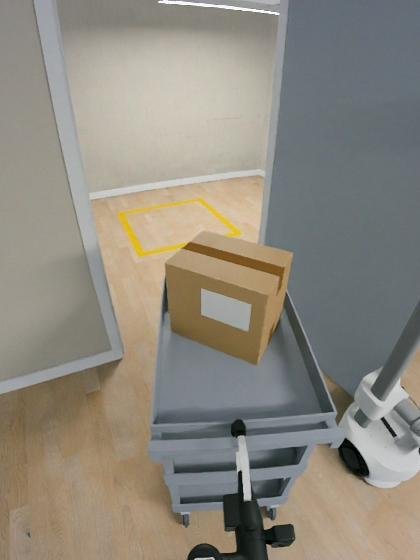

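Request:
{"name": "move", "arguments": {
  "blocking": false,
  "r2": {"base":{"translate_m":0.28,"strafe_m":-0.08},"pace":"slow"},
  "cameras": []
}}

Request:
{"name": "wait", "arguments": {
  "seconds": 8,
  "cameras": ["r2_head_camera","r1_head_right_camera"]
}}

Scene clock: 969.17 s.
move: r2 moving
r1: as last shown
r1.base_tilt: forward=-1.6 right=+1.2
r1.lidar_m: 4.65 2.77 1.97 1.87 0.29 0.25 0.38 0.58 0.52 0.51 0.91 3.94
r1.servo_current: wrist_yaw_rad=46(59) wrist_pitch_rad=46(46) wrist_roll_rad=46(59) gripper_m=52(52)
r1.contact_limits: strafe_m 0.5
r1.wrist_depth_mm: - 138 - 353 268 - - / 110 138 - 355 268 - - / 116 139 212 362 270 - - / 135 153 286 366 270 - - / 1983 - - 364 271 - - / 1182 1205 193 368 187 1160 1118 / 854 759 759 143 272 778 798
r2.base_odometry: x=-0.892 y=-2.894 heading=-2.503
r2.turned_by_wheels: +0.000
r2.turned_by_imu: +0.000
r2.base_tilt: forward=-0.7 right=+0.1
r2.lidar_m: 0.39 0.42 1.60 1.82 1.79 1.97 3.05 4.33 3.74 2.98 0.90 0.41
r2.base_status: translate_m moving; strafe_m moving
r2.joint_positions: lift_m=+0.681 arm_m=+0.000 wrist_yaw_rad=-0.003 wrist_pitch_rad=+0.000 wrist_roll_rad=+1.569 gripper_m=-0.019
r2.joint_status: not commanded
r2.measured_speeds: translate_m=+0.049 strafe_m=-0.014 rotate_rad=+0.000 lift_m=+0.000 arm_m=+0.000 wrist_yaw_rad=+0.000 wrist_pitch_rad=+0.000 wrist_roll_rad=+0.000
r2.motor_effort: lift_m=+16(16) arm_m=-3(4) wheel_0=+6(7) wheel_1=+6(6) wheel_2=-13(14)
r2.servo_current: wrist_yaw_rad=46(59) wrist_pitch_rad=39(46) wrist_roll_rad=39(59) gripper_m=85(98)
r2.hand_pose: x=+0.4591 y=-0.0882 z=+0.8593 quat_wxyz=(+0.708, +0.706, -0.001, -0.001) (m; r2's base frame)
r2.wrist_depth_mm: - - - 170 229 - - / - - - 170 229 - - / 1537 - 525 170 229 831 - / - - 473 170 229 831 - / - - 517 170 229 820 - / - - 187 170 181 - - / - - - - 228 - -
pictures: none
No camera images: "cameras" was empty.

Scene clock: 972.83 s.
earlier move: r2 done
r1.base_odometry: x=-1.870 y=+1.548 heading=+2.887
r1.turned_by_wheels: +0.000
r1.turned_by_imu: +0.000
r1.base_tilt: forward=-1.6 right=+1.3
r1.lidar_m: 4.64 2.73 1.93 1.86 0.30 0.25 0.39 0.53 0.47 0.65 0.75 3.94
r1.base_status: not commanded
r1.joint_positions: lift_m=+0.127 arm_m=+0.000 wrist_yaw_rad=+3.092 wrist_pitch_rad=+0.002 wrist_roll_rad=+0.000 gripper_m=+0.056
r1.joint_status: not commanded
r1.measured_speeds: all 0
r1.motor_effort: lift_m=+19(19) arm_m=+4(4) wheel_0=-10(10) wheel_1=+4(4) wheel_2=+3(3)
r1.servo_current: wrist_yaw_rad=33(72) wrist_pitch_rad=46(52) wrist_roll_rad=52(65) gripper_m=39(52)
r1.contact_limits: strafe_m 0.5
r1.hand_pose: x=-0.1128 y=+0.1017 z=+0.3046 quat_wxyz=(+0.025, -0.001, +0.000, +1.000) (m; r1's base frame)
r1.wrist_depth_mm: - 138 - 355 268 - - / 110 138 - 357 271 - - / 116 139 212 362 267 - - / 136 153 287 362 268 - - / 138 - - 366 270 - - / 991 1098 193 370 188 1160 1138 / 854 750 750 143 273 778 820
r2.base_odometry: x=-1.152 y=-2.992 heading=-2.502
r2.turned_by_wheels: +0.000
r2.turned_by_imu: +0.002
r2.base_tilt: forward=-0.7 right=+0.1
r2.lidar_m: 0.38 0.39 1.35 1.97 1.95 2.15 3.37 4.56 3.48 0.89 0.68 0.46
r2.base_status: done
r2.joint_positions: lift_m=+0.681 arm_m=+0.000 wrist_yaw_rad=+0.002 wrist_pitch_rad=+0.000 wrist_roll_rad=+1.569 gripper_m=-0.019
r2.joint_status: not commanded
r2.measured_speeds: all 0
r2.motor_effort: lift_m=+16(16) arm_m=-3(4) wheel_0=+6(13) wheel_1=+4(7) wheel_2=-4(14)
r2.servo_current: wrist_yaw_rad=46(59) wrist_pitch_rad=46(46) wrist_roll_rad=46(59) gripper_m=85(98)
r2.hand_pose: x=+0.4595 y=-0.0869 z=+0.8593 quat_wxyz=(+0.708, +0.706, +0.001, +0.001) (m; r2's base frame)
r2.wrist_depth_mm: - - - 185 247 - - / - - - 182 242 - - / - - 603 180 240 809 - / - - 469 178 236 842 - / - - 500 175 231 831 - / - - 190 171 181 - - / - - 580 - 226 - -
wait: 3.67 of 8 s (r2 has come to rest)
pictures: r1_head_right_camera, r2_head_camera
Images, in order (width x height): r1_head_right_camera 420x672, r2_head_camera 420x560.

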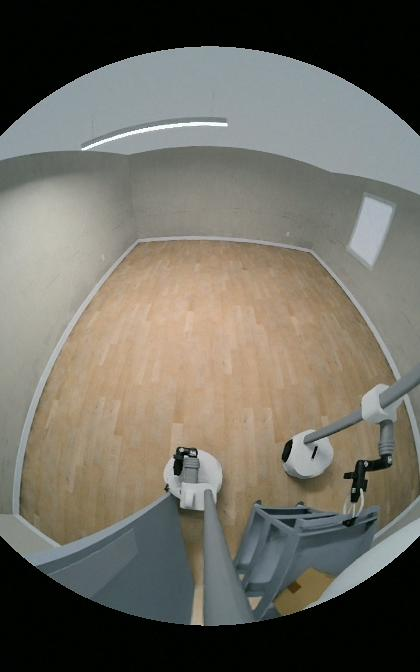

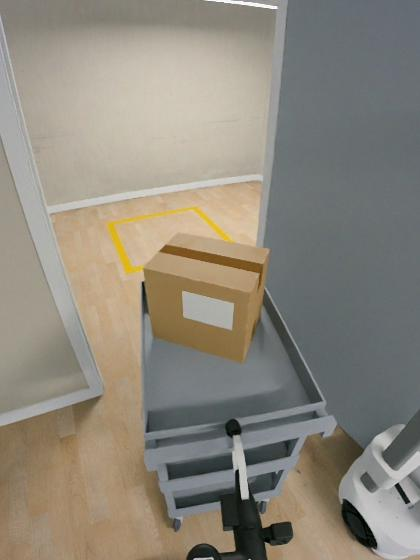

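Request:
{"name": "move", "arguments": {
  "blocking": false,
  "r2": {"base":{"translate_m":0.45,"strafe_m":0.06},"pace":"slow"},
  "cameras": []
}}

Request:
{"name": "wait", "arguments": {
  "seconds": 8,
  "cameras": ["r2_head_camera","r2_head_left_camera","r1_head_right_camera"]
}}

Scene clock: 986.63 s.
move: r2 moving
r1: as last shown
r1.lidar_m: 4.63 2.76 1.94 1.86 0.29 0.25 0.41 0.55 0.45 0.63 0.75 3.96
r1.motor_effort: lift_m=+19(19) arm_m=+4(4) wheel_0=-10(10) wheel_1=+3(4) wheel_2=+3(3)
r1.servo_current: wrist_yaw_rad=33(65) wrist_pitch_rad=39(46) wrist_roll_rad=46(59) gripper_m=46(46)
r1.contact_limits: strafe_m 0.5
r1.wrist_depth_mm: - 138 - 355 267 - - / 110 138 - 355 268 - - / 116 139 212 366 268 - - / 135 153 287 364 271 - - / - - - 368 270 - - / 991 1182 194 370 188 1160 1098 / 854 750 750 143 274 778 809
r2.base_odometry: x=-1.161 y=-3.001 heading=-2.502
r2.turned_by_wheels: +0.000
r2.turned_by_imu: +0.001
r2.base_tilt: forward=-0.7 right=+0.1
r2.lidar_m: 0.36 0.37 1.36 1.98 1.96 2.16 3.37 4.57 3.50 0.81 0.69 0.45
r2.base_status: translate_m moving; strafe_m moving
r2.joint_positions: lift_m=+0.681 arm_m=+0.000 wrist_yaw_rad=+0.002 wrist_pitch_rad=+0.000 wrist_roll_rad=+1.569 gripper_m=-0.019
r2.joint_status: not commanded
r2.measured_speeds: translate_m=+0.049 strafe_m=+0.006 rotate_rad=+0.002 lift_m=+0.000 arm_m=+0.000 wrist_yaw_rad=+0.000 wrist_pitch_rad=+0.000 wrist_roll_rad=+0.000
r2.motor_effort: lift_m=+16(16) arm_m=-4(4) wheel_0=+6(10) wheel_1=+6(8) wheel_2=-10(11)
r2.servo_current: wrist_yaw_rad=46(52) wrist_pitch_rad=39(46) wrist_roll_rad=46(59) gripper_m=85(91)
r2.hand_pose: x=+0.4595 y=-0.0869 z=+0.8593 quat_wxyz=(+0.708, +0.706, +0.001, +0.001) (m; r2's base frame)
r2.wrist_depth_mm: - - - 186 248 - - / - - - 182 244 - - / - - 609 181 239 809 - / - - 477 178 236 842 - / - - 496 175 232 809 - / - - 188 172 181 - - / - - 574 - 224 - -
pictures: none
No camera images: "cameras" was empty.

Scene clock: 991.93 s.
earlier move: r2 done
r1.base_odometry: x=-1.870 y=+1.548 heading=+2.887
r1.turned_by_wheels: +0.000
r1.turned_by_imu: +0.000
r1.base_tilt: forward=-1.6 right=+1.3
r1.lidar_m: 4.63 2.73 1.95 1.86 0.33 0.25 0.36 0.68 0.64 0.69 2.95 3.95
r1.base_status: not commanded
r1.joint_positions: lift_m=+0.127 arm_m=+0.000 wrist_yaw_rad=+3.092 wrist_pitch_rad=+0.002 wrist_roll_rad=+0.000 gripper_m=+0.056
r1.joint_status: not commanded
r1.measured_speeds: all 0
r1.motor_effort: lift_m=+19(19) arm_m=+4(4) wheel_0=-9(10) wheel_1=+3(4) wheel_2=+3(3)
r1.servo_current: wrist_yaw_rad=52(72) wrist_pitch_rad=39(52) wrist_roll_rad=52(65) gripper_m=39(46)
r1.contact_limits: strafe_m 0.5
r1.hand_pose: x=-0.1128 y=+0.1017 z=+0.3046 quat_wxyz=(+0.025, -0.001, +0.000, +1.000) (m; r1's base frame)
r1.wrist_depth_mm: - 138 - 353 266 - - / 110 138 - 357 268 - - / 116 139 212 364 268 - - / 136 153 1308 364 270 - - / 732 - 1983 368 271 - - / 768 1182 192 368 187 1138 1098 / 798 750 750 143 273 768 809
r2.base_odometry: x=-1.478 y=-3.308 heading=-2.502
r2.turned_by_wheels: +0.000
r2.turned_by_imu: -0.001
r2.base_tilt: forward=-0.7 right=+0.0
r2.lidar_m: 0.39 0.38 0.89 1.37 2.06 2.24 3.55 5.00 3.34 0.64 0.88 0.42
r2.base_status: done
r2.joint_positions: lift_m=+0.681 arm_m=+0.000 wrist_yaw_rad=-0.003 wrist_pitch_rad=+0.000 wrist_roll_rad=+1.569 gripper_m=-0.019
r2.joint_status: not commanded
r2.measured_speeds: all 0
r2.motor_effort: lift_m=+16(16) arm_m=-3(4) wheel_0=+3(10) wheel_1=+3(9) wheel_2=-7(13)
r2.servo_current: wrist_yaw_rad=46(65) wrist_pitch_rad=33(52) wrist_roll_rad=46(65) gripper_m=78(91)
r2.hand_pose: x=+0.4591 y=-0.0882 z=+0.8593 quat_wxyz=(+0.708, +0.706, -0.001, -0.001) (m; r2's base frame)
r2.wrist_depth_mm: - - - 175 235 - - / - - - 174 234 - - / - - 554 173 233 809 - / - - 469 173 232 820 - / - - 512 172 230 820 - / - - 187 170 180 - - / - - - - 228 - -
wait: 5.30 of 8 s (r2 has come to rest)
pictures: r1_head_right_camera, r2_head_camera, r2_head_left_camera
Images, in order (width x height): r1_head_right_camera 420x672, r2_head_camera 420x560, r2_head_left_camera 420x672.

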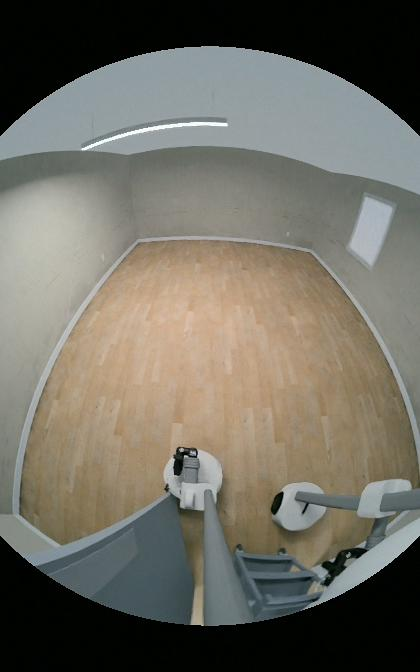

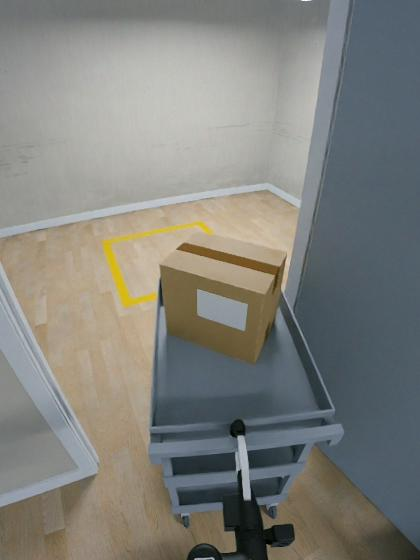

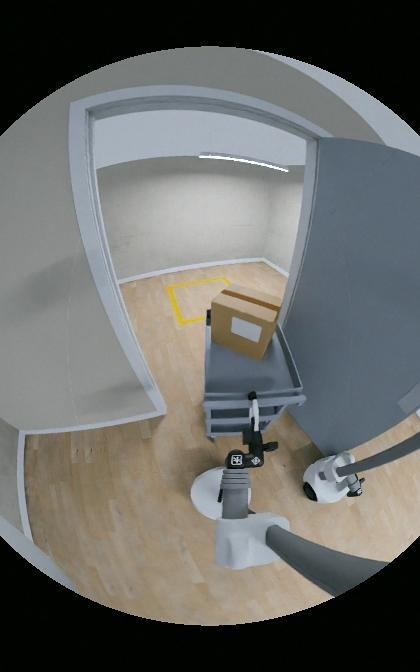

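Request:
{"name": "move", "arguments": {
  "blocking": false,
  "r2": {"base":{"translate_m":0.3,"strafe_m":-0.11},"pace":"slow"},
  "cameras": []
}}

Request:
{"name": "wait", "arguments": {
  "seconds": 8,
  "cameras": ["r2_head_camera","r2_head_right_camera","r1_head_right_camera"]
}}

Scene clock: 1003.20 s.
move: r2 moving
r1: as last shown
r1.lidar_m: 4.63 2.71 1.94 1.86 0.29 0.25 0.39 0.67 0.64 0.68 2.95 3.93
r1.motor_effort: lift_m=+19(19) arm_m=+4(4) wheel_0=-9(10) wheel_1=+4(4) wheel_2=+3(3)
r1.servo_current: wrist_yaw_rad=33(59) wrist_pitch_rad=46(52) wrist_roll_rad=26(65) gripper_m=46(46)
r1.contact_limits: strafe_m 0.5
r1.wrist_depth_mm: - 138 - 355 268 - - / 110 138 - 355 270 - - / 116 139 212 362 270 - - / 136 153 1308 364 270 - - / 148 - 1921 366 268 - - / 991 1182 192 368 187 1138 1118 / 750 759 741 143 274 778 809
r2.base_odometry: x=-1.490 y=-3.312 heading=-2.502
r2.turned_by_wheels: +0.000
r2.turned_by_imu: +0.001
r2.base_tilt: forward=-0.6 right=+0.1
r2.lidar_m: 0.39 0.41 0.89 1.34 2.07 2.25 3.60 4.99 0.79 0.63 0.86 0.44
r2.base_status: translate_m moving; strafe_m moving
r2.joint_positions: lift_m=+0.681 arm_m=+0.000 wrist_yaw_rad=-0.003 wrist_pitch_rad=+0.000 wrist_roll_rad=+1.569 gripper_m=-0.019
r2.joint_status: not commanded
r2.measured_speeds: translate_m=+0.048 strafe_m=-0.018 rotate_rad=-0.002 lift_m=+0.000 arm_m=+0.000 wrist_yaw_rad=+0.000 wrist_pitch_rad=+0.000 wrist_roll_rad=+0.000
r2.motor_effort: lift_m=+16(16) arm_m=-4(4) wheel_0=+9(10) wheel_1=+5(6) wheel_2=-10(13)
r2.servo_current: wrist_yaw_rad=52(59) wrist_pitch_rad=46(46) wrist_roll_rad=46(59) gripper_m=91(91)
r2.hand_pose: x=+0.4591 y=-0.0882 z=+0.8593 quat_wxyz=(+0.708, +0.706, -0.001, -0.001) (m; r2's base frame)
r2.wrist_depth_mm: - - - 174 234 - - / - - - 173 233 - - / - - 549 172 231 831 - / - - 469 172 231 820 - / - - 512 171 229 831 - / - - 187 170 181 - - / - - - - 228 - -
pictures: none
No camera images: "cameras" was empty.

Scene clock: 1007.10 s.
earlier move: r2 done
r1.base_odometry: x=-1.870 y=+1.548 heading=+2.887
r1.turned_by_wheels: +0.000
r1.turned_by_imu: +0.000
r1.base_tilt: forward=-1.6 right=+1.3
r1.lidar_m: 4.64 2.71 1.95 1.86 0.30 0.25 0.39 0.61 0.61 2.87 2.97 3.93
r1.base_status: not commanded
r1.joint_positions: lift_m=+0.127 arm_m=+0.000 wrist_yaw_rad=+3.092 wrist_pitch_rad=+0.002 wrist_roll_rad=+0.000 gripper_m=+0.056
r1.joint_status: not commanded
r1.measured_speeds: all 0
r1.motor_effort: lift_m=+19(19) arm_m=+4(4) wheel_0=-9(10) wheel_1=+3(4) wheel_2=+3(3)
r1.servo_current: wrist_yaw_rad=65(72) wrist_pitch_rad=46(52) wrist_roll_rad=46(65) gripper_m=46(52)
r1.contact_limits: strafe_m 0.5
r1.hand_pose: x=-0.1128 y=+0.1017 z=+0.3046 quat_wxyz=(+0.025, -0.001, +0.000, +1.000) (m; r1's base frame)
r1.wrist_depth_mm: - 138 1078 351 268 - - / 110 138 - 359 270 - - / 116 139 243 362 267 - - / 136 153 286 366 270 - - / 1661 - 1025 366 270 - - / 1098 1229 194 368 187 1160 1078 / 798 741 759 143 274 768 809
r2.base_odometry: x=-1.784 y=-3.399 heading=-2.502
r2.turned_by_wheels: +0.000
r2.turned_by_imu: +0.002
r2.base_tilt: forward=-0.7 right=+0.1
r2.lidar_m: 0.37 0.38 0.71 0.99 2.27 2.50 3.87 5.21 0.59 0.65 0.63 0.45
r2.base_status: done
r2.joint_positions: lift_m=+0.681 arm_m=+0.000 wrist_yaw_rad=+0.002 wrist_pitch_rad=+0.000 wrist_roll_rad=+1.569 gripper_m=-0.019
r2.joint_status: not commanded
r2.measured_speeds: all 0
r2.motor_effort: lift_m=+16(16) arm_m=-4(4) wheel_0=+6(14) wheel_1=+5(8) wheel_2=-4(13)
r2.servo_current: wrist_yaw_rad=52(65) wrist_pitch_rad=33(46) wrist_roll_rad=52(59) gripper_m=85(91)
r2.hand_pose: x=+0.4595 y=-0.0869 z=+0.8593 quat_wxyz=(+0.708, +0.706, +0.001, +0.001) (m; r2's base frame)
r2.wrist_depth_mm: - - - 190 252 - - / - - - 186 247 1756 - / - - - 182 241 809 - / - - 477 179 236 820 - / - - 496 176 233 831 - / - - 190 172 180 - - / - - 569 - 225 - -
wait: 3.90 of 8 s (r2 has come to rest)
pictures: r1_head_right_camera, r2_head_camera, r2_head_right_camera
Images, in order (width x height): r1_head_right_camera 420x672, r2_head_camera 420x560, r2_head_right_camera 420x672.

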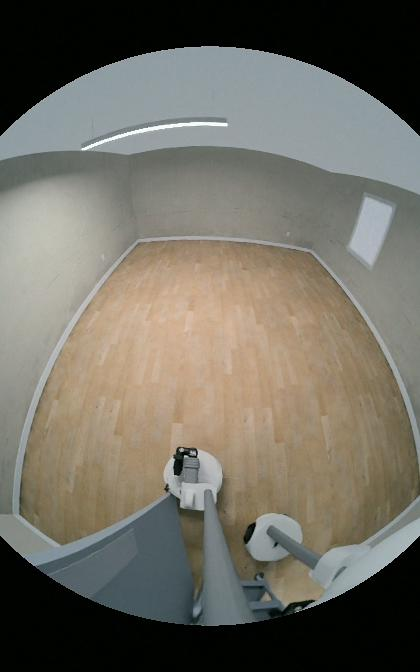

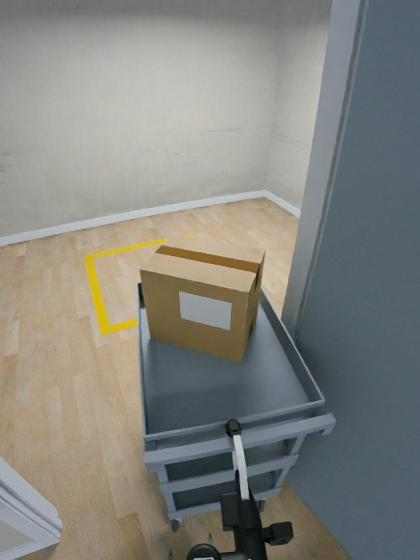

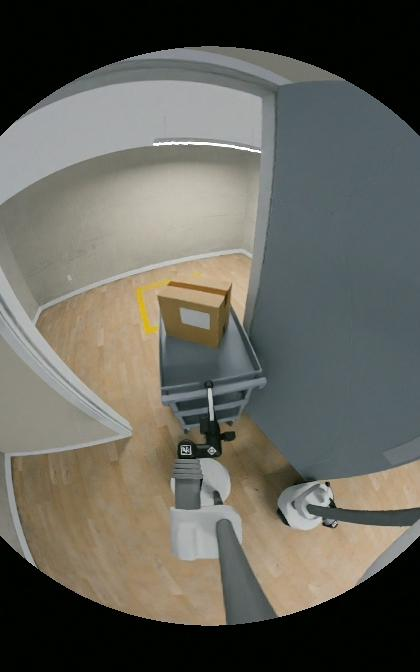

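Request:
{"name": "move", "arguments": {
  "blocking": false,
  "r2": {"base":{"translate_m":0.35,"strafe_m":-0.03},"pace":"slow"},
  "cameras": []
}}

Request:
{"name": "wait", "arguments": {
  "seconds": 8,
  "cameras": ["r2_head_camera","r2_head_right_camera"]
}}

Scene clock: 1014.03 s.
move: r2 moving
r1: as last shown
r1.lidar_m: 4.64 2.74 1.94 1.87 0.31 0.25 0.37 0.62 0.63 2.87 2.96 3.95
r1.motor_effort: lift_m=+19(19) arm_m=+4(4) wheel_0=-9(10) wheel_1=+4(4) wheel_2=+3(3)
r1.servo_current: wrist_yaw_rad=52(59) wrist_pitch_rad=33(46) wrist_roll_rad=39(59) gripper_m=39(46)
r1.contact_limits: strafe_m 0.5
r1.wrist_depth_mm: - 138 1078 353 268 - - / 110 138 - 357 268 - - / 116 139 242 362 270 - - / 136 153 286 362 268 - - / 1708 - 1008 368 271 - - / 1078 1182 194 370 187 1160 1118 / 809 750 750 143 273 778 809
r2.base_odometry: x=-1.794 y=-3.405 heading=-2.502
r2.turned_by_wheels: +0.000
r2.turned_by_imu: +0.001
r2.base_tilt: forward=-0.7 right=+0.1
r2.lidar_m: 0.37 0.37 0.69 0.97 2.28 2.53 3.89 5.25 0.61 0.65 0.62 0.45
r2.base_status: translate_m moving; strafe_m moving
r2.joint_positions: lift_m=+0.681 arm_m=+0.000 wrist_yaw_rad=+0.002 wrist_pitch_rad=+0.000 wrist_roll_rad=+1.569 gripper_m=-0.019
r2.joint_status: not commanded
r2.measured_speeds: translate_m=+0.049 strafe_m=-0.004 rotate_rad=-0.002 lift_m=+0.000 arm_m=+0.000 wrist_yaw_rad=+0.000 wrist_pitch_rad=+0.000 wrist_roll_rad=+0.000
r2.motor_effort: lift_m=+16(16) arm_m=-4(4) wheel_0=+6(11) wheel_1=+7(8) wheel_2=-11(11)
r2.servo_current: wrist_yaw_rad=39(52) wrist_pitch_rad=46(46) wrist_roll_rad=52(59) gripper_m=85(91)
r2.hand_pose: x=+0.4595 y=-0.0869 z=+0.8593 quat_wxyz=(+0.708, +0.706, +0.001, +0.001) (m; r2's base frame)
r2.wrist_depth_mm: - - - 190 252 - - / - - - 187 247 1756 - / - - - 183 242 809 - / - - 477 179 236 842 - / - - 496 176 232 820 - / - - 189 172 180 - - / - - 569 - 224 - -
pictures: none
No camera images: "cameras" was empty.

Scene clock: 1018.33 s.
earlier move: r2 done
r1.base_odometry: x=-1.870 y=+1.548 heading=+2.887
r1.turned_by_wheels: +0.000
r1.turned_by_imu: +0.000
r1.base_tilt: forward=-1.6 right=+1.2
r1.lidar_m: 4.64 2.73 1.97 1.86 0.29 0.25 0.35 0.76 1.60 2.85 2.97 3.95
r1.base_status: not commanded
r1.joint_positions: lift_m=+0.127 arm_m=+0.000 wrist_yaw_rad=+3.092 wrist_pitch_rad=+0.002 wrist_roll_rad=+0.000 gripper_m=+0.056
r1.joint_status: not commanded
r1.measured_speeds: all 0
r1.motor_effort: lift_m=+19(19) arm_m=+4(4) wheel_0=-9(10) wheel_1=+4(4) wheel_2=+3(3)
r1.servo_current: wrist_yaw_rad=52(59) wrist_pitch_rad=46(52) wrist_roll_rad=46(72) gripper_m=46(46)
r1.contact_limits: strafe_m 0.5
r1.hand_pose: x=-0.1128 y=+0.1017 z=+0.3046 quat_wxyz=(+0.025, -0.001, +0.000, +1.000) (m; r1's base frame)
r1.wrist_depth_mm: - 138 1808 353 268 - - / 110 138 - 355 270 - - / 116 139 243 362 268 - - / 136 153 931 364 271 - - / 798 976 1661 366 270 - - / 768 904 194 370 187 1138 1098 / 778 741 750 143 273 768 809
r2.base_odometry: x=-2.082 y=-3.584 heading=-2.501
r2.turned_by_wheels: +0.001
r2.turned_by_imu: +0.004
r2.base_tilt: forward=-0.7 right=+0.1
r2.lidar_m: 0.40 0.40 3.05 0.62 2.37 2.68 4.16 0.75 0.64 0.44 0.40 0.43
r2.base_status: done
r2.joint_positions: lift_m=+0.681 arm_m=+0.000 wrist_yaw_rad=+0.007 wrist_pitch_rad=+0.000 wrist_roll_rad=+1.569 gripper_m=-0.019
r2.joint_status: not commanded
r2.measured_speeds: all 0
r2.motor_effort: lift_m=+16(16) arm_m=-4(4) wheel_0=+12(18) wheel_1=+7(9) wheel_2=-3(12)
r2.servo_current: wrist_yaw_rad=52(65) wrist_pitch_rad=39(52) wrist_roll_rad=52(59) gripper_m=85(98)
r2.hand_pose: x=+0.4599 y=-0.0855 z=+0.8593 quat_wxyz=(+0.708, +0.706, +0.002, +0.002) (m; r2's base frame)
r2.wrist_depth_mm: - - - 170 230 251 1160 / - - - 170 229 1708 1229 / - - 634 170 228 798 - / - - 473 170 229 820 - / - - 488 170 229 809 - / - - 189 170 181 - - / - - 597 - 229 - -
wait: 4.30 of 8 s (r2 has come to rest)
pictures: r2_head_camera, r2_head_right_camera
Images, in order (width x height): r2_head_camera 420x560, r2_head_right_camera 420x672.

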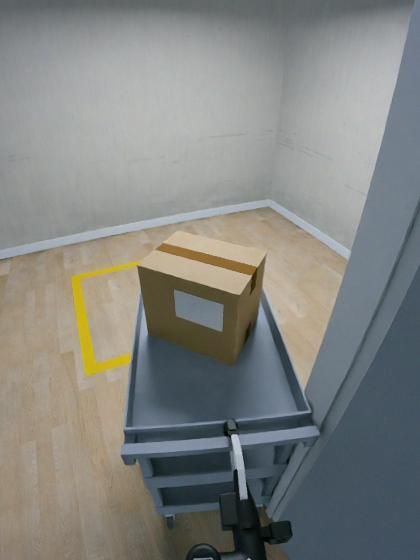

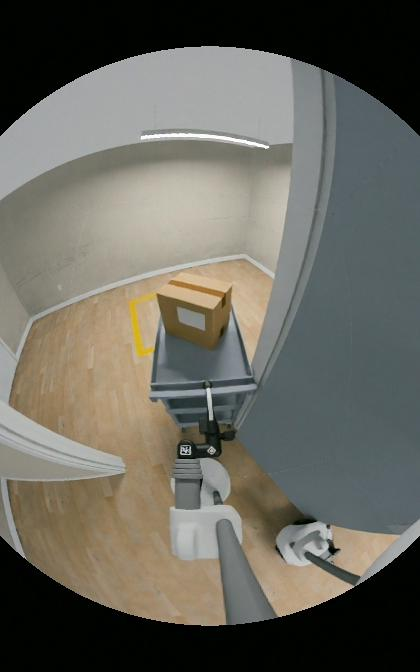

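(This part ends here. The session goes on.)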